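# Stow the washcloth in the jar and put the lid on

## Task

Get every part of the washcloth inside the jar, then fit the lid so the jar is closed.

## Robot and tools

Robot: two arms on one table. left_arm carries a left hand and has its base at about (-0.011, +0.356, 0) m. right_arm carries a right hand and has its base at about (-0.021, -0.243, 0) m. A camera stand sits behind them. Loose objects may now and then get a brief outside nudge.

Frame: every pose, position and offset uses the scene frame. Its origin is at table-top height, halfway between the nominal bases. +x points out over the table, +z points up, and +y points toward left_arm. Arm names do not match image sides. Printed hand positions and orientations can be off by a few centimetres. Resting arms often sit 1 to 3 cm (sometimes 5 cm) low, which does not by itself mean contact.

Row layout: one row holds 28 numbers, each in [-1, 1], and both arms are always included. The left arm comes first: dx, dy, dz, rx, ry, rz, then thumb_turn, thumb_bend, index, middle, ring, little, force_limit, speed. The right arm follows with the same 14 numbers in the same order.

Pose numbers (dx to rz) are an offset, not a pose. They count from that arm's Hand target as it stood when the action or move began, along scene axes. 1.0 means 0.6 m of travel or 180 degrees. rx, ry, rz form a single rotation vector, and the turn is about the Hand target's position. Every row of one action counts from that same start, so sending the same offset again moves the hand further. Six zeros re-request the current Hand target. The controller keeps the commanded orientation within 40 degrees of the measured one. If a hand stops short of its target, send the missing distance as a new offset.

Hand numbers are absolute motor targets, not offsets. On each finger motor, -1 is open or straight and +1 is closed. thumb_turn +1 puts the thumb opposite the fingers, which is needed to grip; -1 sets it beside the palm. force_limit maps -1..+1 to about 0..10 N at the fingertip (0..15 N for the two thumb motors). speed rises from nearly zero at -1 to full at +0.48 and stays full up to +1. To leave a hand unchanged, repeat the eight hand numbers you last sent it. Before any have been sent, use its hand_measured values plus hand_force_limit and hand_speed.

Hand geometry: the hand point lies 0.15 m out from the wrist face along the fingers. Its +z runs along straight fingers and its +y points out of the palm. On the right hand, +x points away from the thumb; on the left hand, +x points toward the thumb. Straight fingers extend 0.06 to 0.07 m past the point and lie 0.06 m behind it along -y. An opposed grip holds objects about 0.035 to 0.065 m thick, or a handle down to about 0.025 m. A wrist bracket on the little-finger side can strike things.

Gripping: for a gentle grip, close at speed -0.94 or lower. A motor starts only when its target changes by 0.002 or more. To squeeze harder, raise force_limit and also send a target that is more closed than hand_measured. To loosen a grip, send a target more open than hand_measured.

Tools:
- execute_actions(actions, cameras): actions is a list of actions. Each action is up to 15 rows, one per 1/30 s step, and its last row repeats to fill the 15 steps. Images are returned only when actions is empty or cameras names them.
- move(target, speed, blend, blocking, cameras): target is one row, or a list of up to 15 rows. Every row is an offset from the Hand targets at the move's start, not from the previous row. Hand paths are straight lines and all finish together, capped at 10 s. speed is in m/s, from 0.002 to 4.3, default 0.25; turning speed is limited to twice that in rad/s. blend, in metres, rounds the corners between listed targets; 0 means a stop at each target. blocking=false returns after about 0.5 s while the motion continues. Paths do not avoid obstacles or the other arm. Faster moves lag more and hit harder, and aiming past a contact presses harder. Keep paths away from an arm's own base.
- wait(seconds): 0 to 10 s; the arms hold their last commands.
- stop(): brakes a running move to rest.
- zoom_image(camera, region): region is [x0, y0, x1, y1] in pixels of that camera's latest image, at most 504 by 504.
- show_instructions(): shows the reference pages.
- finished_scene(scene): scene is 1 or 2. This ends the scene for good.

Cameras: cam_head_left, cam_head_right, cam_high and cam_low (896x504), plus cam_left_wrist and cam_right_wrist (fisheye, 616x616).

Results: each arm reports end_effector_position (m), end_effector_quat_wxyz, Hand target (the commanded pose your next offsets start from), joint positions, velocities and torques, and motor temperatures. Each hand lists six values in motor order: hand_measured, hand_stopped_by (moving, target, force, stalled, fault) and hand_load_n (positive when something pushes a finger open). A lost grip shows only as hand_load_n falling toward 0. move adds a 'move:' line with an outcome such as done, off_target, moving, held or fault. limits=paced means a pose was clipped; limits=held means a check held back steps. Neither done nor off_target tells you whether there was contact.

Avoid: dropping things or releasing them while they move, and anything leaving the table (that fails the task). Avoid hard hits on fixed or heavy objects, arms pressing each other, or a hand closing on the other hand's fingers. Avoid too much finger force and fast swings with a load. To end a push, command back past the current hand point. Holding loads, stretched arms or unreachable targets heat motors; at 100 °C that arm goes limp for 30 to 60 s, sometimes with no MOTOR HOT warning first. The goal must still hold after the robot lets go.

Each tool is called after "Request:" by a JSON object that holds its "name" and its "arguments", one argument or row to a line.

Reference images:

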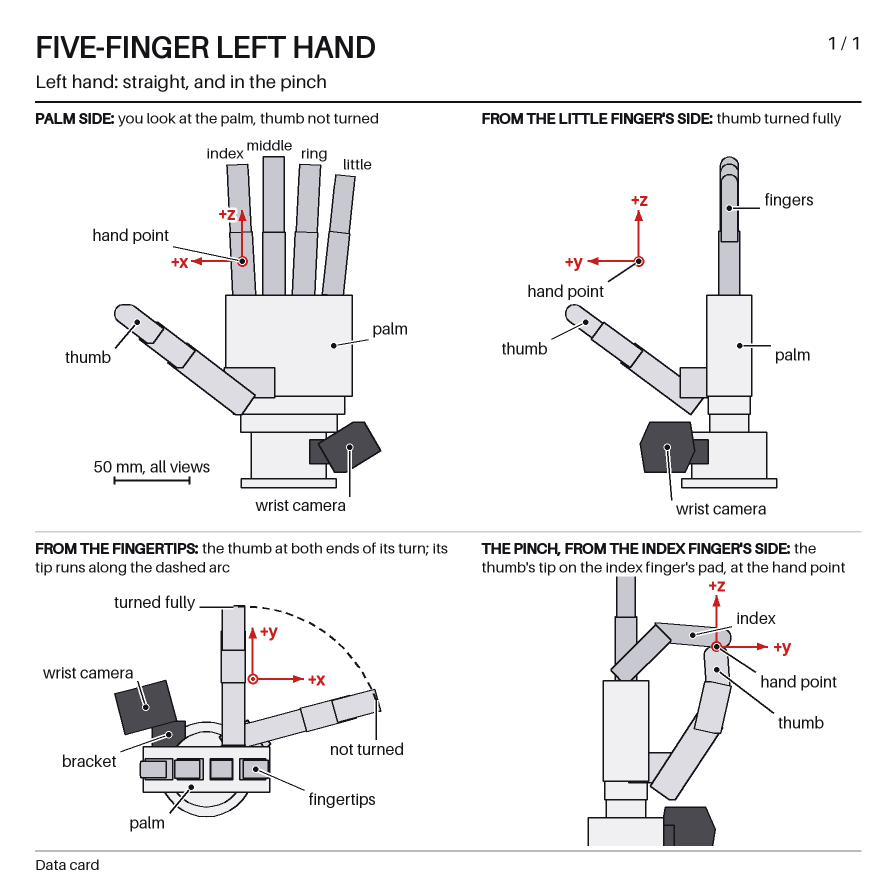

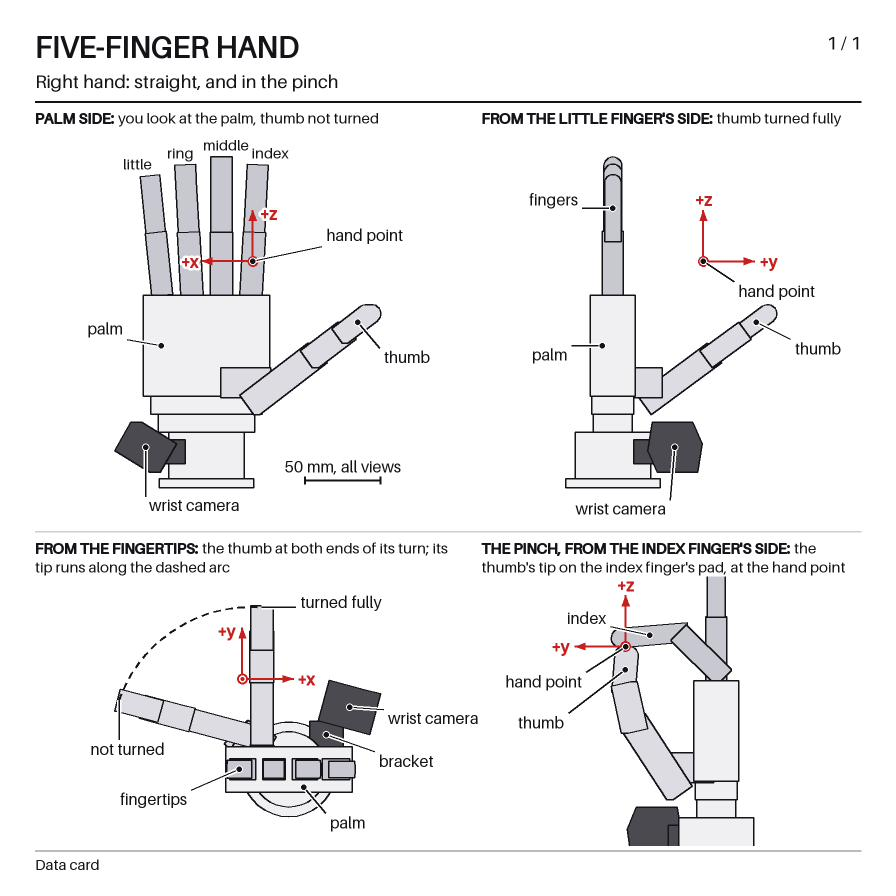

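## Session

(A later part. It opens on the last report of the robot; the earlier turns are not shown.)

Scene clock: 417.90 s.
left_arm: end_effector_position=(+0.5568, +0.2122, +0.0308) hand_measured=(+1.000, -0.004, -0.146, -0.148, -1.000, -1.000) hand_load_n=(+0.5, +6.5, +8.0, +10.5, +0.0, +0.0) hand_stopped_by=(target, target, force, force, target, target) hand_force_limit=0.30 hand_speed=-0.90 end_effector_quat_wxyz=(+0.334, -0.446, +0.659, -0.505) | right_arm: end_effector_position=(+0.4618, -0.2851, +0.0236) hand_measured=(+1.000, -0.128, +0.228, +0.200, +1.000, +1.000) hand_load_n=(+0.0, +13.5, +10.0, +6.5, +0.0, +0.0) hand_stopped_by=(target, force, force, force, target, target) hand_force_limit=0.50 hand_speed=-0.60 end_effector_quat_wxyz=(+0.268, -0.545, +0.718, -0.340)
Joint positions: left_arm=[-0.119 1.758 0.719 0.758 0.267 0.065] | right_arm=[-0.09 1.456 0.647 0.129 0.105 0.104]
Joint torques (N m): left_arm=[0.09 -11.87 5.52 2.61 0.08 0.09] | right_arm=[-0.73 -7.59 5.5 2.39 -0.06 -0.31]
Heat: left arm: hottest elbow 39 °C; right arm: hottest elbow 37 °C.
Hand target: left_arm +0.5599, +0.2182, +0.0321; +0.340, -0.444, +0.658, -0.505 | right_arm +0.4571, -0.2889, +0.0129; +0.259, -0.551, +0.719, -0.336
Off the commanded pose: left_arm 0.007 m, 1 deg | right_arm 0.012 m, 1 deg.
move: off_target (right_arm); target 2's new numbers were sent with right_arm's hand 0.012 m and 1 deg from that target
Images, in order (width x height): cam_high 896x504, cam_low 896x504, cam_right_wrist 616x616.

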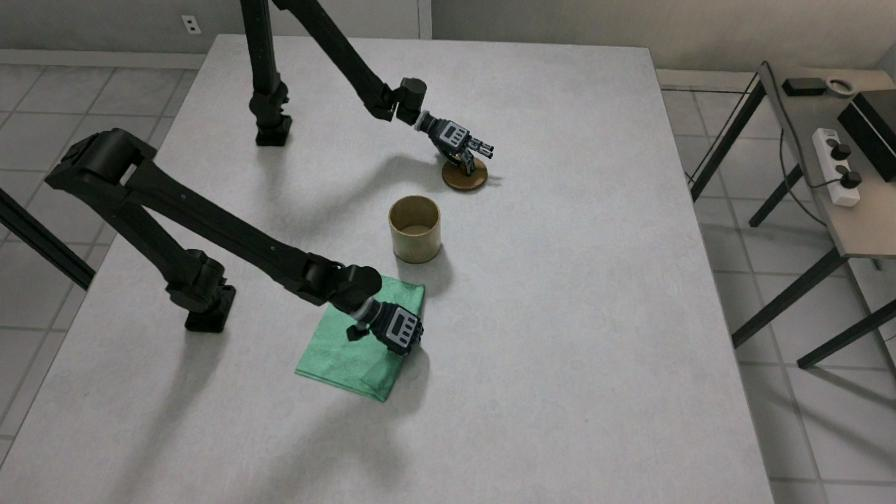

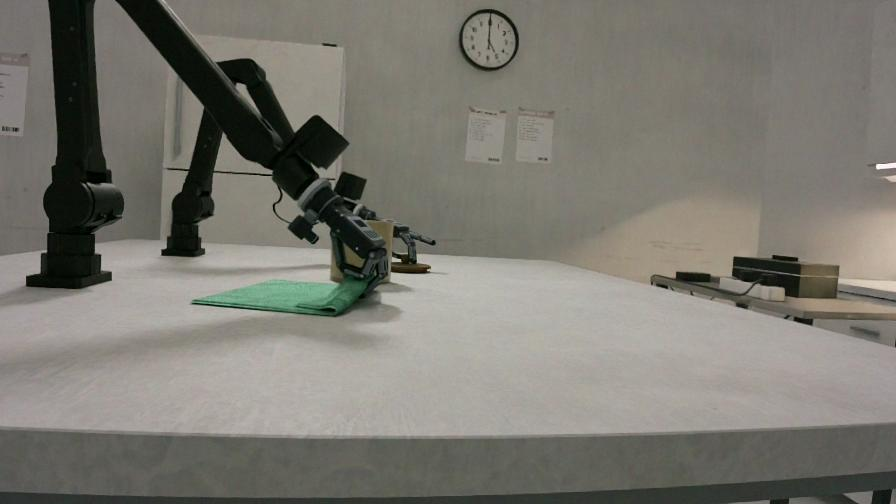

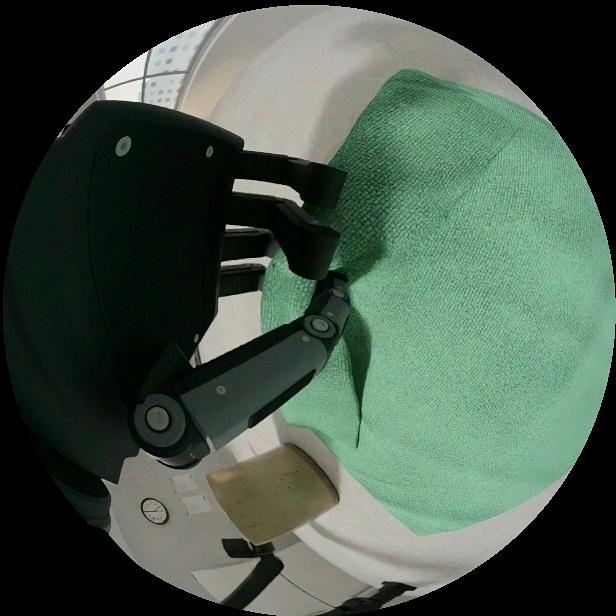

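Request:
{"name": "move", "arguments": {
  "target": [0,0,0,0,0,0, 1,0.0,0.2,0.2,-1,-1,0.3,-0.9, -0.03,0,0.7,0,0,0, 1,0.1,0.4,0.4,1,1,0.5,-0.6],
  "speed": 0.15,
  "cameras": ["cam_high", "cam_low", "cam_head_left", "cam_head_right", "cam_right_wrist"]
}}

Request:
{"name": "zoom_image", "arguments": {
  "camera": "cam_low",
  "region": [220, 0, 480, 300]
}}

Request:
{"name": "zoom_image", "arguments": {
  "camera": "cam_head_left",
  "region": [380, 80, 600, 300]
}}

Scene clock: 435.27 s.
left_arm: end_effector_position=(+0.5568, +0.2122, +0.0308) hand_measured=(+1.000, -0.004, -0.146, -0.148, -1.000, -1.000) hand_load_n=(+0.5, +7.0, +8.0, +10.0, +0.0, +0.0) hand_stopped_by=(target, target, force, force, target, target) hand_force_limit=0.30 hand_speed=-0.90 end_effector_quat_wxyz=(+0.334, -0.446, +0.659, -0.505) | right_arm: end_effector_position=(+0.4327, -0.2835, +0.4083) hand_measured=(+1.000, -0.128, +0.228, +0.200, +1.000, +1.000) hand_load_n=(+0.0, +13.5, +10.0, +7.0, +0.0, +0.0) hand_stopped_by=(target, force, force, force, target, target) hand_force_limit=0.50 hand_speed=-0.60 end_effector_quat_wxyz=(+0.249, -0.554, +0.727, -0.322)
Joint positions: left_arm=[-0.119 1.758 0.719 0.758 0.267 0.065] | right_arm=[-0.096 1.161 1.502 -1.078 0.101 0.1]
Joint torques (N m): left_arm=[0.97 -12.04 5.87 2.54 0.11 0.09] | right_arm=[-0.85 -5.77 11.95 1.8 -0.05 -0.31]
Heat: left arm: hottest elbow 39 °C; right arm: hottest elbow 38 °C.
Hand target: left_arm +0.5599, +0.2182, +0.0321; +0.340, -0.444, +0.658, -0.505 | right_arm +0.4390, -0.2890, +0.4329; +0.258, -0.551, +0.719, -0.336
Off the commanded pose: left_arm 0.007 m, 1 deg | right_arm 0.026 m, 2 deg.
move: off_target (right_arm)
Images, in order (width x height): cam_head_left 896x504, cam_head_right 896x504, cam_high 896x504, cam_low 896x504, cam_right_wrist 616x616.

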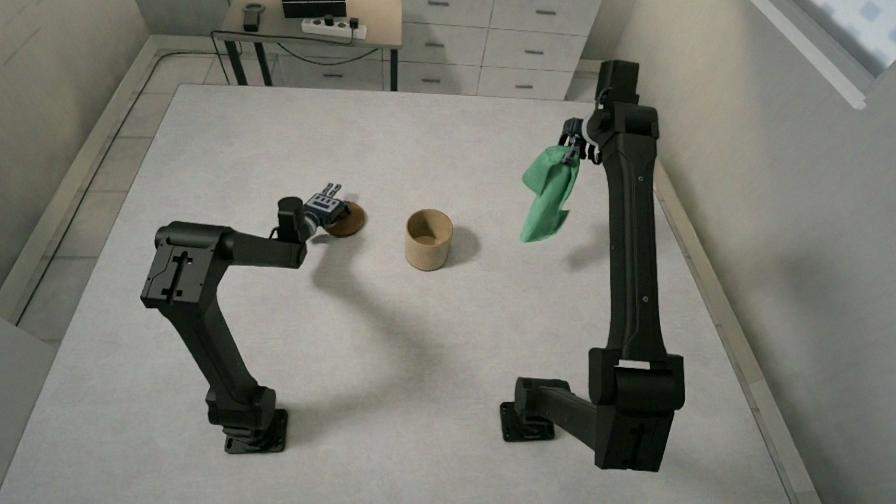

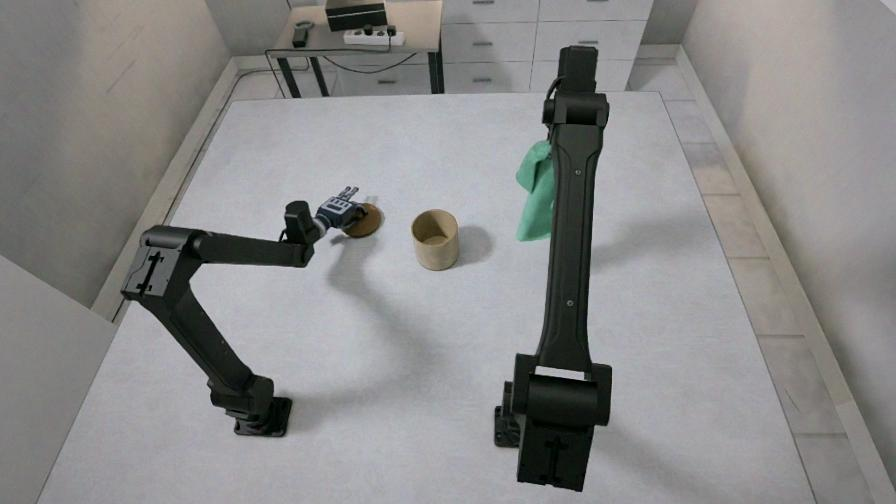

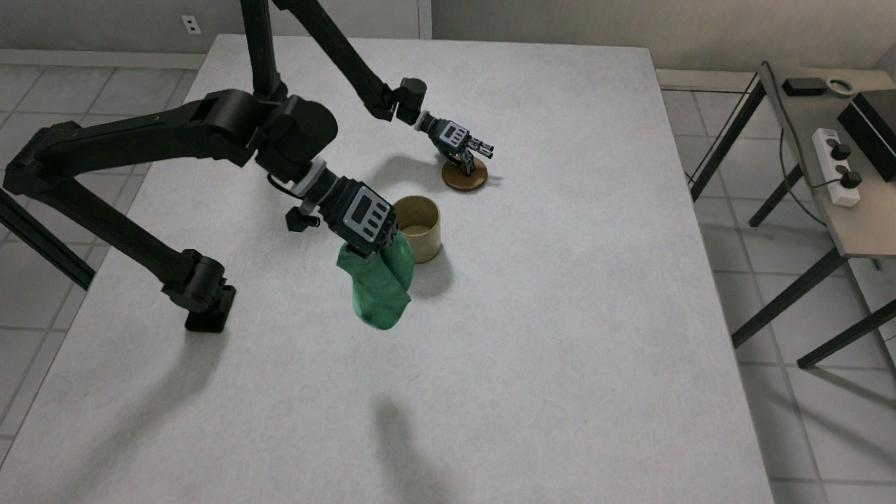

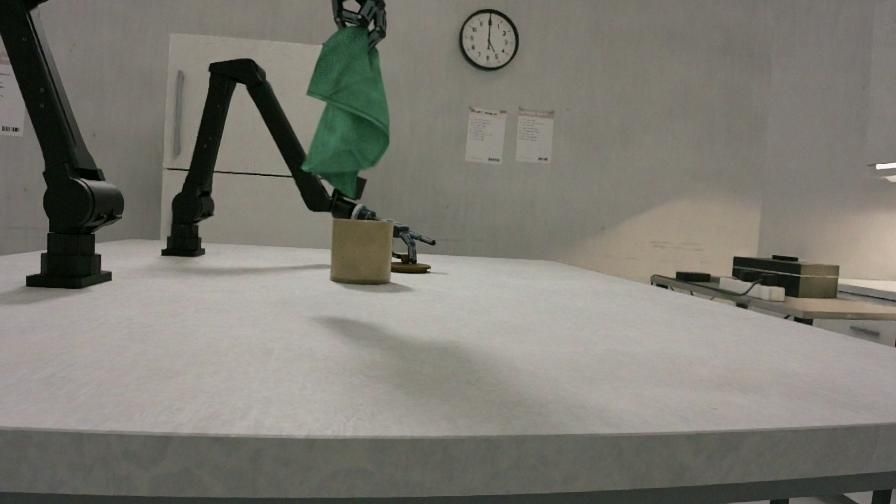

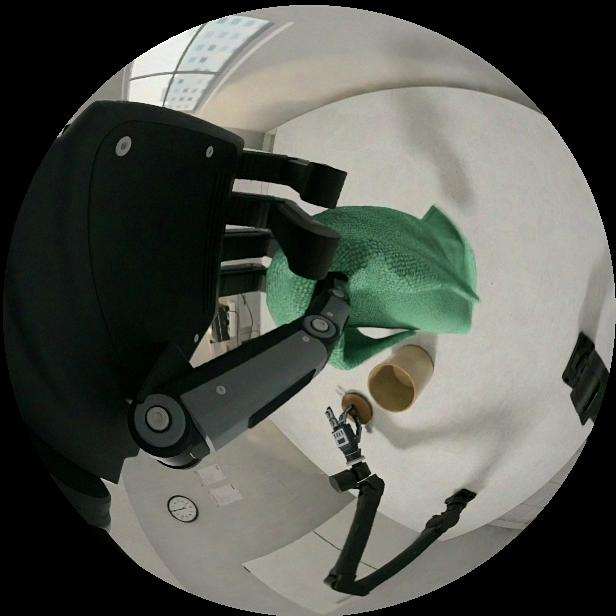

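Scaled by 1.680 from the camera's 896x504 image, which has a finer 1280x720 frame.

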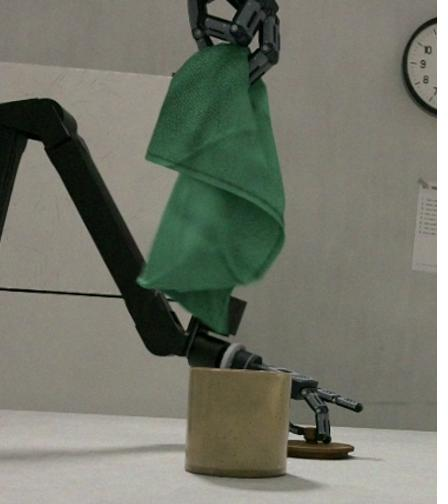

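Scaled by 2.291 from the camera's 896x504 image, which has a finer 1280x720 frame.

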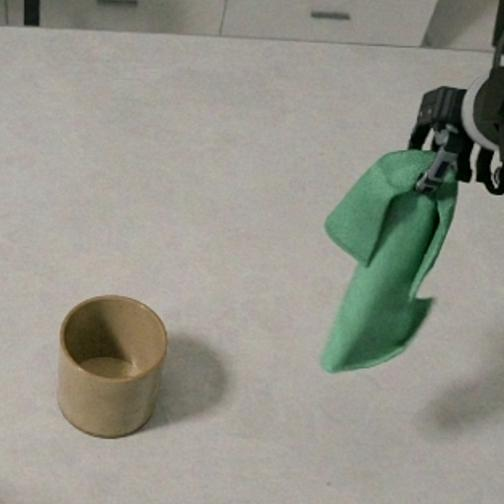

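Request:
{"name": "move", "arguments": {
  "target": [0,0,0,0,0,0, 1,0.0,0.2,0.2,-1,-1,0.3,-0.9, 0.052,0.462,0.02,0,0,0.139, 1,0.1,0.4,0.4,1,1,0.5,-0.6],
  "speed": 0.15,
  "cameras": ["cam_high", "cam_low", "cam_head_left", "cam_head_right"]
}}

Request:
{"name": "zoom_image", "arguments": {
  "camera": "cam_low",
  "region": [260, 20, 470, 300]
}}

Request:
{"name": "zoom_image", "arguments": {
  "camera": "cam_head_left",
  "region": [340, 80, 560, 300]
}}

Request:
{"name": "zoom_image", "arguments": {
  "camera": "cam_high",
  "region": [330, 80, 520, 290]
}}

Scene clock: 457.47 s.
left_arm: end_effector_position=(+0.5568, +0.2122, +0.0308) hand_measured=(+1.000, -0.004, -0.146, -0.148, -1.000, -1.000) hand_load_n=(+0.5, +7.0, +8.0, +10.5, +0.0, +0.0) hand_stopped_by=(target, target, force, force, target, target) hand_force_limit=0.30 hand_speed=-0.90 end_effector_quat_wxyz=(+0.334, -0.446, +0.659, -0.505) | right_arm: end_effector_position=(+0.4630, -0.0178, +0.4228) hand_measured=(+1.000, -0.128, +0.228, +0.200, +1.000, +1.000) hand_load_n=(+0.0, +13.5, +10.0, +7.0, +0.0, +0.0) hand_stopped_by=(target, force, force, force, target, target) hand_force_limit=0.50 hand_speed=-0.60 end_effector_quat_wxyz=(-0.309, +0.704, -0.581, +0.268)
Joint positions: left_arm=[-0.119 1.758 0.719 0.758 0.267 0.065] | right_arm=[0.464 1.371 1.726 -1.101 0.2 0.157]
Joint torques (N m): left_arm=[1.08 -11.4 5.46 2.55 0.07 0.09] | right_arm=[0.32 -8.94 12 1.77 0.15 -0.04]
Motor temperatures (°C): left_arm=[29 34 39 29 29 24] | right_arm=[27 31 44 28 27 24]
Heat: left arm: hottest elbow 39 °C; right arm: hottest elbow 44 °C.
Hand target: left_arm +0.5599, +0.2182, +0.0321; +0.340, -0.444, +0.658, -0.505 | right_arm +0.4701, -0.0117, +0.4450; -0.325, +0.693, -0.583, +0.272
Off the commanded pose: left_arm 0.007 m, 1 deg | right_arm 0.024 m, 2 deg.
move: off_target (right_arm)
Images, in order (width x height): cam_head_left 896x504, cam_head_right 896x504, cam_high 896x504, cam_low 896x504.

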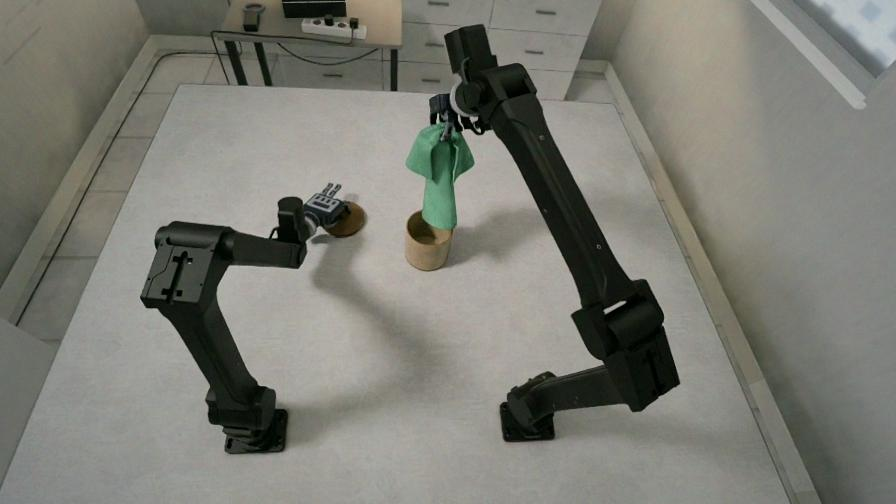

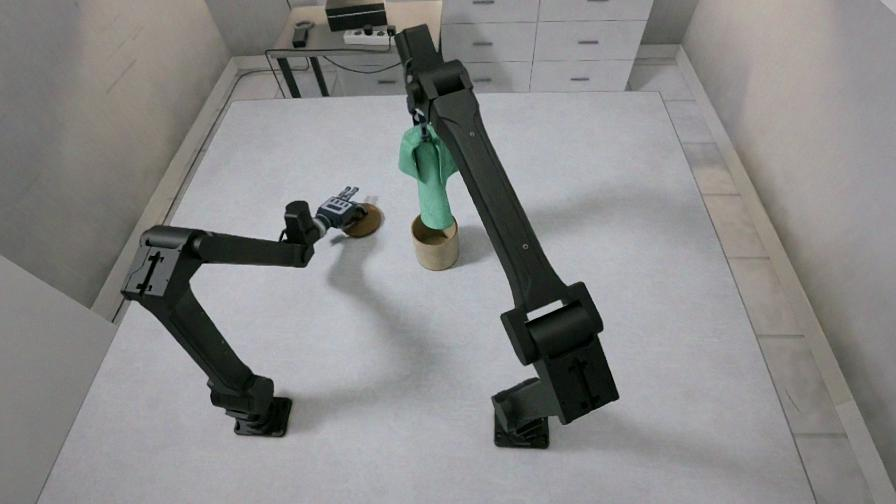

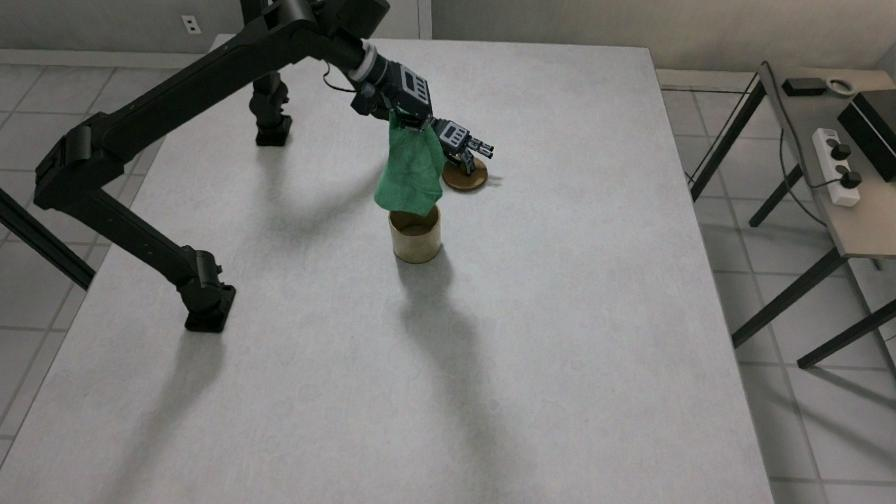

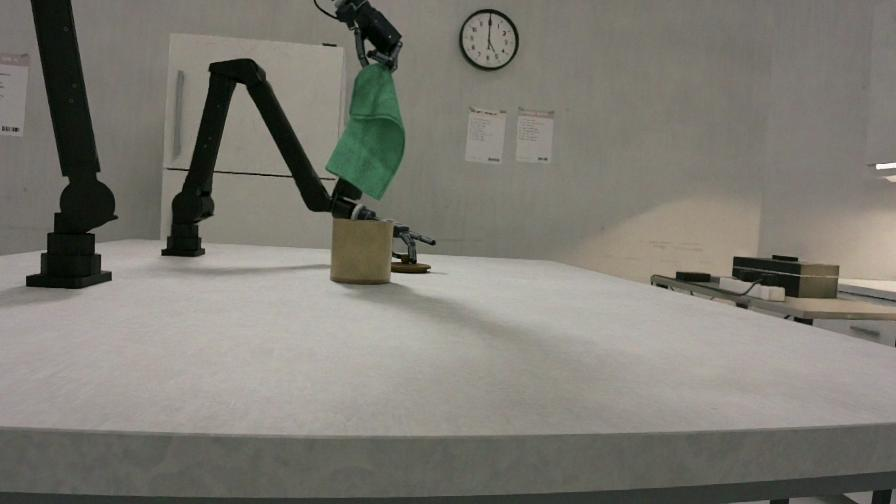

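Scaled by 1.800 from the camera's 896x504 image, which has a finer 1280x720 frame.

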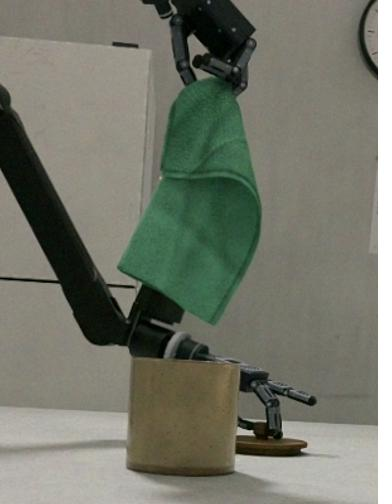

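Scaled by 2.291 from the camera's 896x504 image, which has a finer 1280x720 frame.

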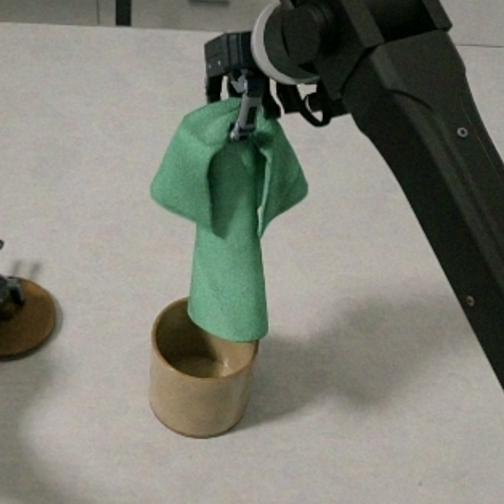

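Scaled by 2.400 from the camera's 896x504 image, which has a finer 1280x720 frame.

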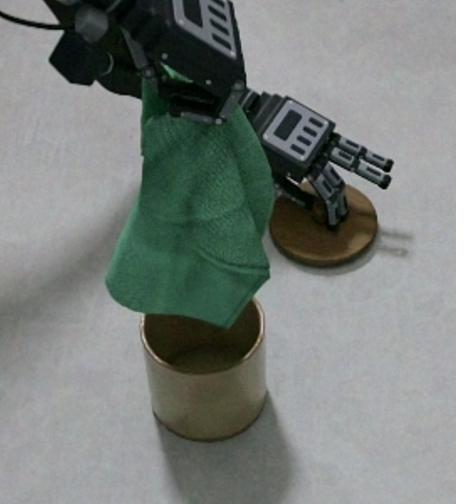

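Request:
{"name": "move", "arguments": {
  "target": [
    [0,0,0,0,0,0, 1,0.0,0.2,0.2,-1,-1,0.3,-0.9, 0.012,0.037,-0.01,0,0,0, 1,0.1,0.4,0.4,1,1,0.5,-0.6],
    [0,0,0,0,0,0, 1,0.0,0.2,0.2,-1,-1,0.3,-0.9, 0.012,0.037,-0.18,0,0,0, 1,0.1,0.4,0.4,1,1,0.5,-0.6]
  ],
  "speed": 0.12,
  "cameras": ["cam_high", "cam_low", "cam_head_left"]
}}

Request:
{"name": "zoom_image", "arguments": {
  "camera": "cam_low",
  "region": [260, 20, 470, 300]
}}

Request:
{"name": "zoom_image", "arguments": {
  "camera": "cam_head_left",
  "region": [340, 80, 560, 300]
}}

Request:
{"name": "zoom_image", "arguments": {
  "camera": "cam_high",
  "region": [330, 80, 520, 290]
}}

Scene clock: 475.10 s.
left_arm: end_effector_position=(+0.5568, +0.2122, +0.0308) hand_measured=(+1.000, -0.004, -0.146, -0.148, -1.000, -1.000) hand_load_n=(+0.5, +7.0, +8.0, +10.5, +0.0, +0.0) hand_stopped_by=(target, target, force, force, target, target) hand_force_limit=0.30 hand_speed=-0.90 end_effector_quat_wxyz=(+0.334, -0.446, +0.659, -0.505) | right_arm: end_effector_position=(+0.4793, +0.0072, +0.3251) hand_measured=(+1.000, -0.128, +0.228, +0.200, +1.000, +1.000) hand_load_n=(+0.0, +13.0, +10.0, +7.0, +0.0, +0.5) hand_stopped_by=(target, force, force, force, target, target) hand_force_limit=0.50 hand_speed=-0.60 end_effector_quat_wxyz=(-0.308, +0.703, -0.582, +0.268)
Joint positions: left_arm=[-0.119 1.758 0.719 0.758 0.267 0.065] | right_arm=[0.5 1.382 1.475 -0.846 0.228 0.184]
Joint torques (N m): left_arm=[0.91 -10.93 5.7 2.32 0.07 0.07] | right_arm=[0.5 -12.69 7.58 2.92 0.17 -0.04]
Heat: left arm: hottest elbow 39 °C; right arm: hottest elbow 46 °C.
Hand target: left_arm +0.5599, +0.2182, +0.0321; +0.340, -0.444, +0.658, -0.505 | right_arm +0.4774, +0.0104, +0.3368; -0.325, +0.693, -0.583, +0.272
Off the commanded pose: left_arm 0.007 m, 1 deg | right_arm 0.013 m, 2 deg.
move: off_target (right_arm)
Images, in order (width x height): cam_head_left 896x504, cam_high 896x504, cam_low 896x504.

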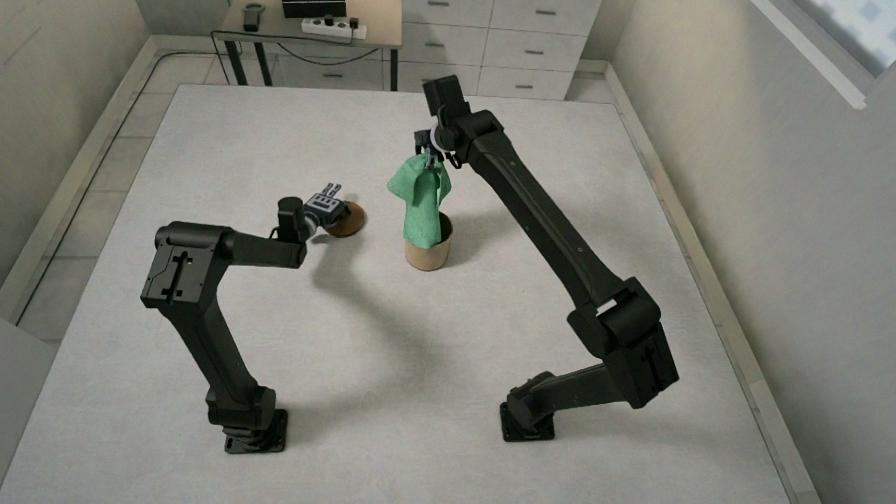

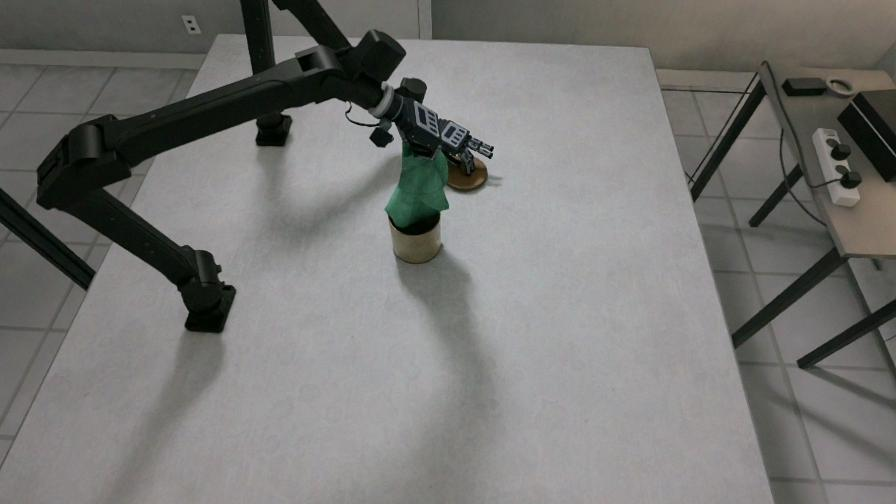

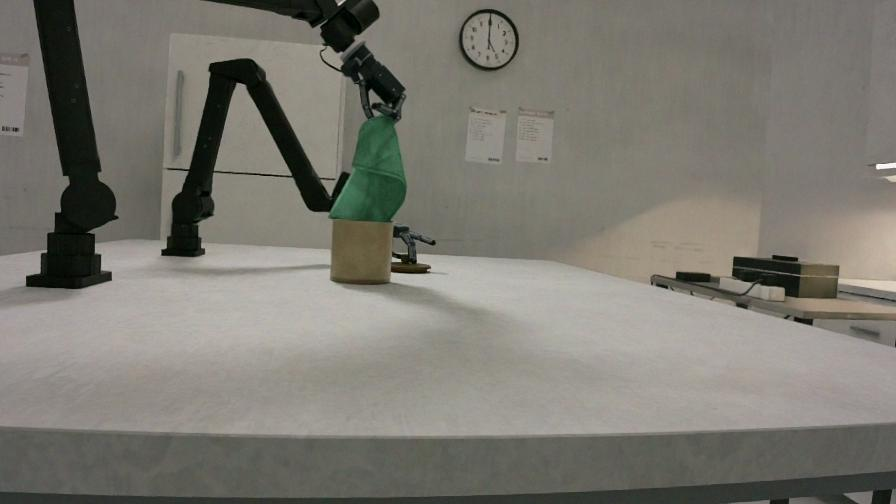

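Scaled by 1.800 from the camera's 896x504 image, which has a finer 1280x720 frame.

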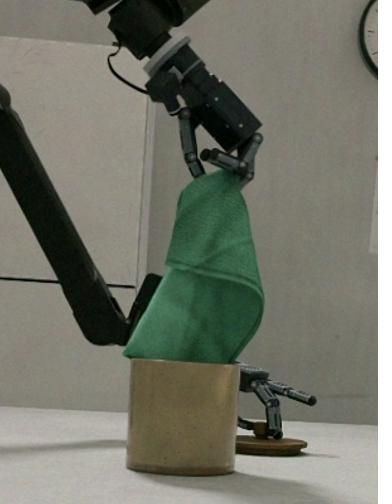

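Scaled by 2.291 from the camera's 896x504 image, which has a finer 1280x720 frame.

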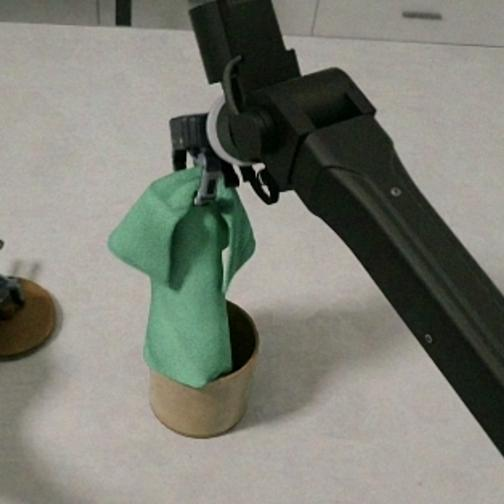

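Scaled by 2.400 from the camera's 896x504 image, which has a finer 1280x720 frame.

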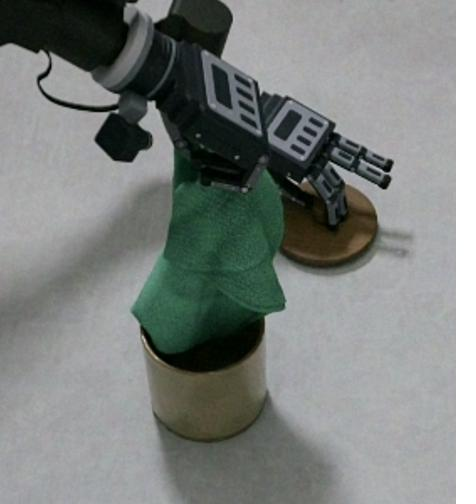

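Request:
{"name": "move", "arguments": {
  "target": [
    [0,0,0,0,0,0, 1,0.0,0.2,0.2,-1,-1,0.3,-0.9, 0.01,-0.008,0.035,0,0,0, 1,0.1,0.4,0.4,1,1,0.5,-0.6],
    [0,0,0,0,0,0, 1,0.0,0.2,0.2,-1,-1,0.3,-0.9, 0.027,-0.02,0.03,0,0,0, 1,0.1,0.4,0.4,1,1,0.5,-0.6],
    [0,0,0,0,0,0, 1,0.0,0.2,0.2,-1,-1,0.3,-0.9, 0.022,-0.02,-0.08,0,0,0, 1,0.1,0.4,0.4,1,1,0.5,-0.6]
  ],
  "speed": 0.12,
  "cameras": ["cam_high", "cam_low", "cam_head_left"]
}}

Request:
{"name": "zoom_image", "arguments": {
  "camera": "cam_low",
  "region": [260, 20, 470, 300]
}}

Request:
{"name": "zoom_image", "arguments": {
  "camera": "cam_head_left",
  "region": [340, 80, 560, 300]
}}

Request:
{"name": "zoom_image", "arguments": {
  "camera": "cam_high",
  "region": [330, 80, 520, 290]
}}

Scene clock: 491.70 s.
left_arm: end_effector_position=(+0.5568, +0.2122, +0.0308) hand_measured=(+1.000, -0.004, -0.146, -0.148, -1.000, -1.000) hand_load_n=(+1.0, +7.0, +8.5, +10.0, +0.0, +0.0) hand_stopped_by=(target, target, force, force, target, target) hand_force_limit=0.30 hand_speed=-0.90 end_effector_quat_wxyz=(+0.334, -0.446, +0.659, -0.505) | right_arm: end_effector_position=(+0.4886, -0.0003, +0.2835) hand_measured=(+1.000, -0.128, +0.228, +0.200, +1.000, +1.000) hand_load_n=(+0.0, +13.5, +10.0, +6.5, +0.0, +0.0) hand_stopped_by=(target, force, force, force, target, target) hand_force_limit=0.50 hand_speed=-0.60 end_effector_quat_wxyz=(-0.317, +0.696, -0.587, +0.266)
Joint positions: left_arm=[-0.119 1.758 0.719 0.758 0.267 0.065] | right_arm=[0.472 1.381 1.358 -0.713 0.204 0.184]
Joint torques (N m): left_arm=[1.49 -11.63 5.53 2.28 0.04 0.11] | right_arm=[-0.26 -11.81 7.66 2.91 0.06 -0.25]
Heat: left arm: hottest elbow 39 °C; right arm: hottest elbow 46 °C.
Hand target: left_arm +0.5599, +0.2182, +0.0321; +0.340, -0.444, +0.658, -0.505 | right_arm +0.4906, -0.0016, +0.2889; -0.325, +0.693, -0.583, +0.272
Off the commanded pose: left_arm 0.007 m, 1 deg | right_arm 0.006 m, 1 deg.
move: done
Images, in order (width x height): cam_head_left 896x504, cam_high 896x504, cam_low 896x504.

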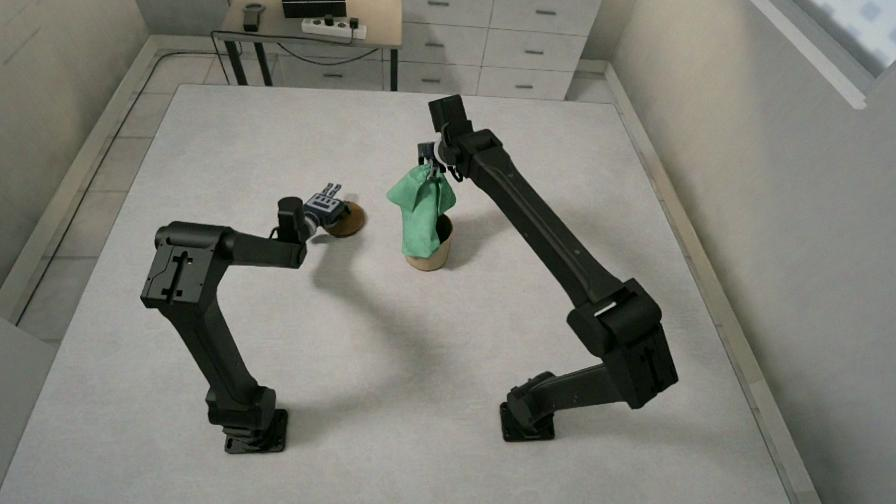

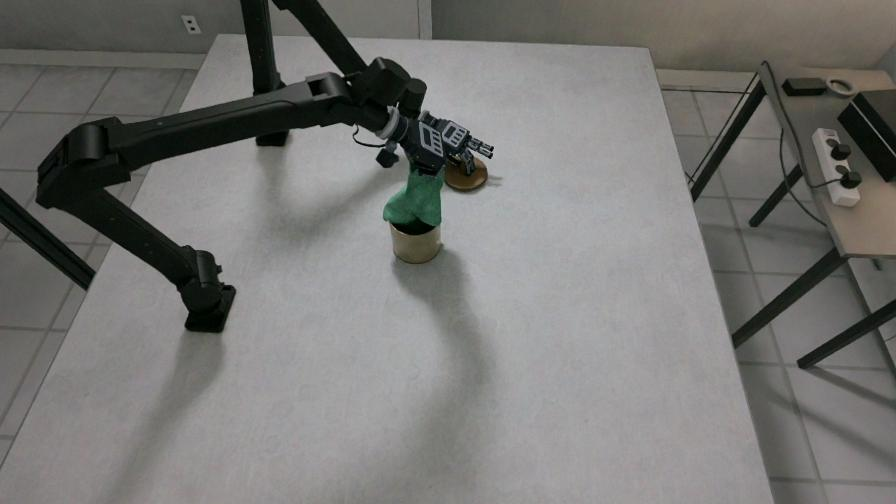

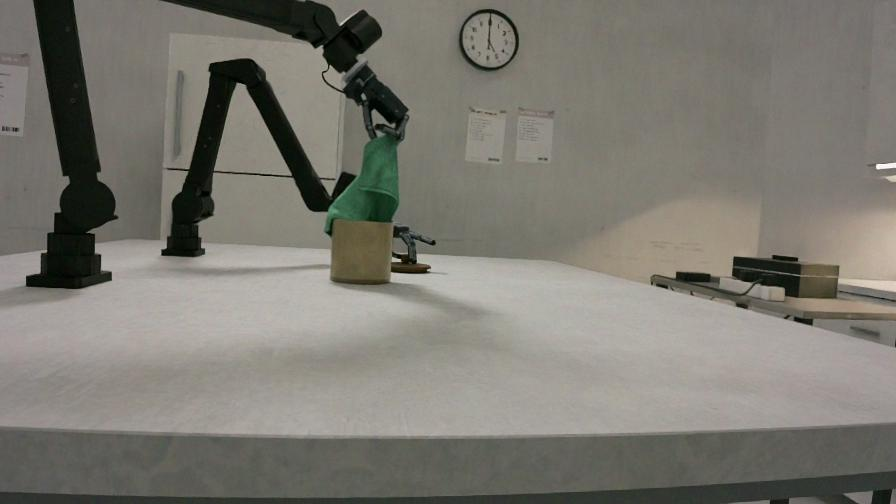

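Scaled by 1.800 from the camera's 896x504 image, which has a finer 1280x720 frame.

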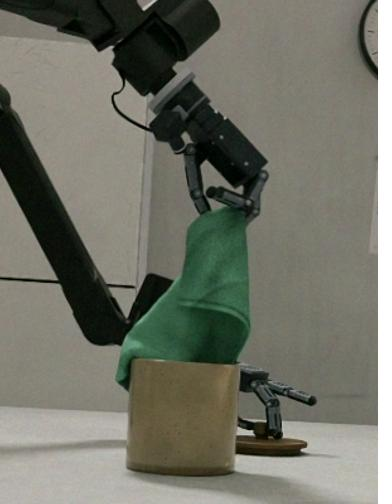

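Scaled by 2.291 from the camera's 896x504 image, which has a finer 1280x720 frame.

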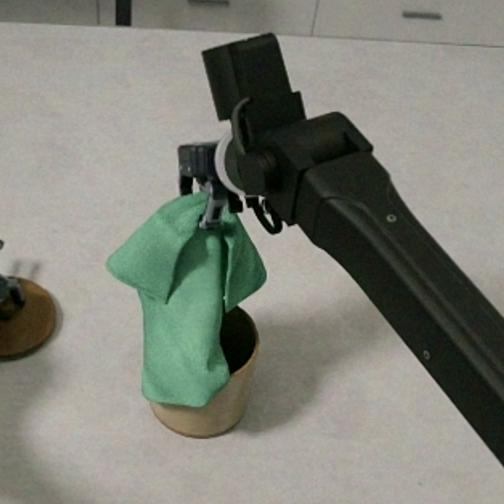

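Scaled by 2.400 from the camera's 896x504 image, which has a finer 1280x720 frame.

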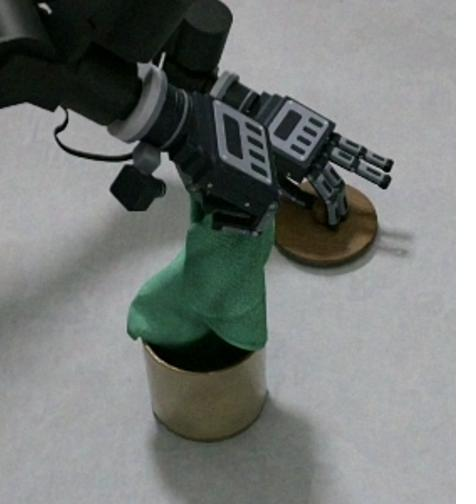

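Request:
{"name": "move", "arguments": {
  "target": [
    [0,0,0,0,0,0, 1,0.0,0.2,0.2,-1,-1,0.3,-0.9, 0.01,0,0.16,0,0,0, 1,0.1,0.4,0.4,1,1,0.5,-0.6],
    [0,0,0,0,0,0, 1,0.0,0.2,0.2,-1,-1,0.3,-0.9, 0.04,-0.02,0.15,0,0,0, 1,0.1,0.4,0.4,1,1,0.5,-0.6],
    [0,0,0,0,0,0, 1,0.0,0.2,0.2,-1,-1,0.3,-0.9, 0.04,-0.02,0.08,0,0,0, 1,0.1,0.4,0.4,1,1,0.5,-0.6]
  ],
  "speed": 0.12,
  "cameras": ["cam_high", "cam_low", "cam_head_left"]
}}

Request:
{"name": "zoom_image", "arguments": {
  "camera": "cam_low",
  "region": [260, 20, 470, 300]
}}

Request:
{"name": "zoom_image", "arguments": {
  "camera": "cam_head_left",
  "region": [340, 80, 560, 300]
}}

Request:
{"name": "zoom_image", "arguments": {
  "camera": "cam_high",
  "region": [330, 80, 520, 290]
}}

Scene clock: 511.57 s.
left_arm: end_effector_position=(+0.5568, +0.2122, +0.0308) hand_measured=(+1.000, -0.004, -0.146, -0.148, -1.000, -1.000) hand_load_n=(+0.5, +6.5, +8.5, +10.5, +0.0, +0.0) hand_stopped_by=(target, target, force, force, target, target) hand_force_limit=0.30 hand_speed=-0.90 end_effector_quat_wxyz=(+0.334, -0.446, +0.659, -0.505) | right_arm: end_effector_position=(+0.5103, -0.0126, +0.3365) hand_measured=(+1.000, -0.128, +0.228, +0.200, +1.000, +1.000) hand_load_n=(+0.0, +13.0, +10.0, +7.0, +0.0, +0.0) hand_stopped_by=(target, force, force, force, target, target) hand_force_limit=0.50 hand_speed=-0.60 end_effector_quat_wxyz=(-0.321, +0.692, -0.588, +0.267)
Joint positions: left_arm=[-0.119 1.758 0.719 0.758 0.267 0.065] | right_arm=[0.428 1.419 1.531 -0.834 0.171 0.16]
Joint torques (N m): left_arm=[1.44 -11.87 5.63 2.44 0.12 0.05] | right_arm=[-0.38 -11.46 7.77 2.99 -0.03 -0.31]
Heat: left arm: hottest elbow 39 °C; right arm: hottest elbow 44 °C.
Hand target: left_arm +0.5599, +0.2182, +0.0321; +0.340, -0.444, +0.658, -0.505 | right_arm +0.5145, -0.0135, +0.3368; -0.325, +0.693, -0.583, +0.272
Off the commanded pose: left_arm 0.007 m, 1 deg | right_arm 0.004 m, 1 deg.
move: done
Images, in order (width x height): cam_head_left 896x504, cam_high 896x504, cam_low 896x504.

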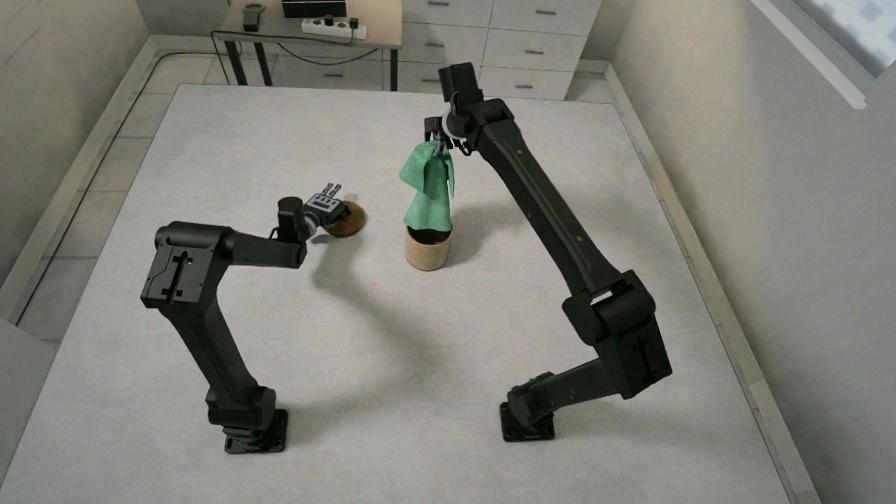

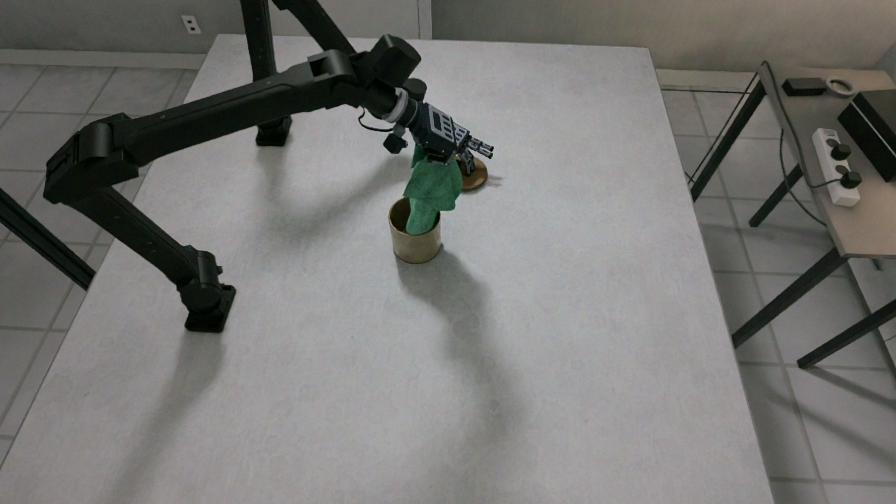

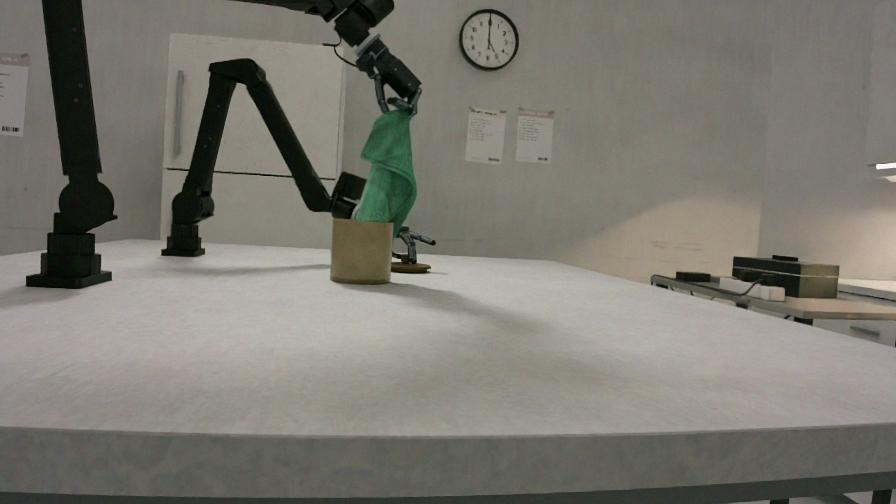

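Scaled by 1.800 from the camera's 896x504 image, which has a finer 1280x720 frame.

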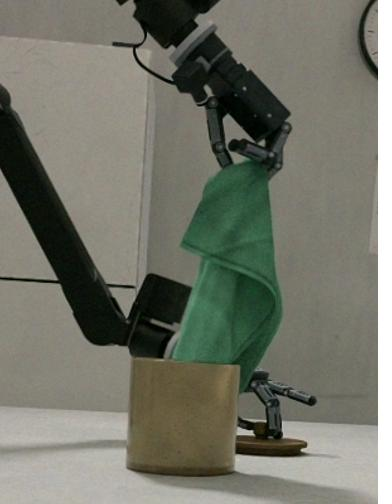

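Scaled by 2.291 from the camera's 896x504 image, which has a finer 1280x720 frame.

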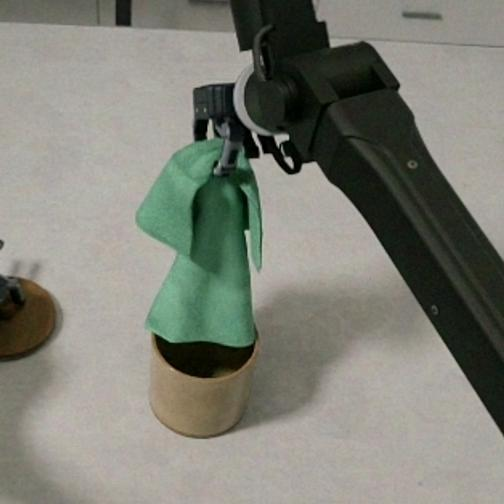

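Scaled by 2.400 from the camera's 896x504 image, which has a finer 1280x720 frame.

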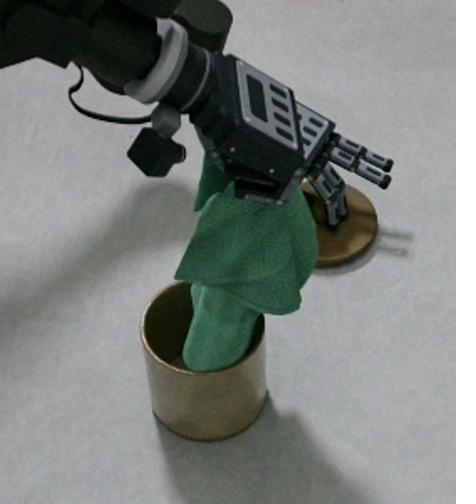

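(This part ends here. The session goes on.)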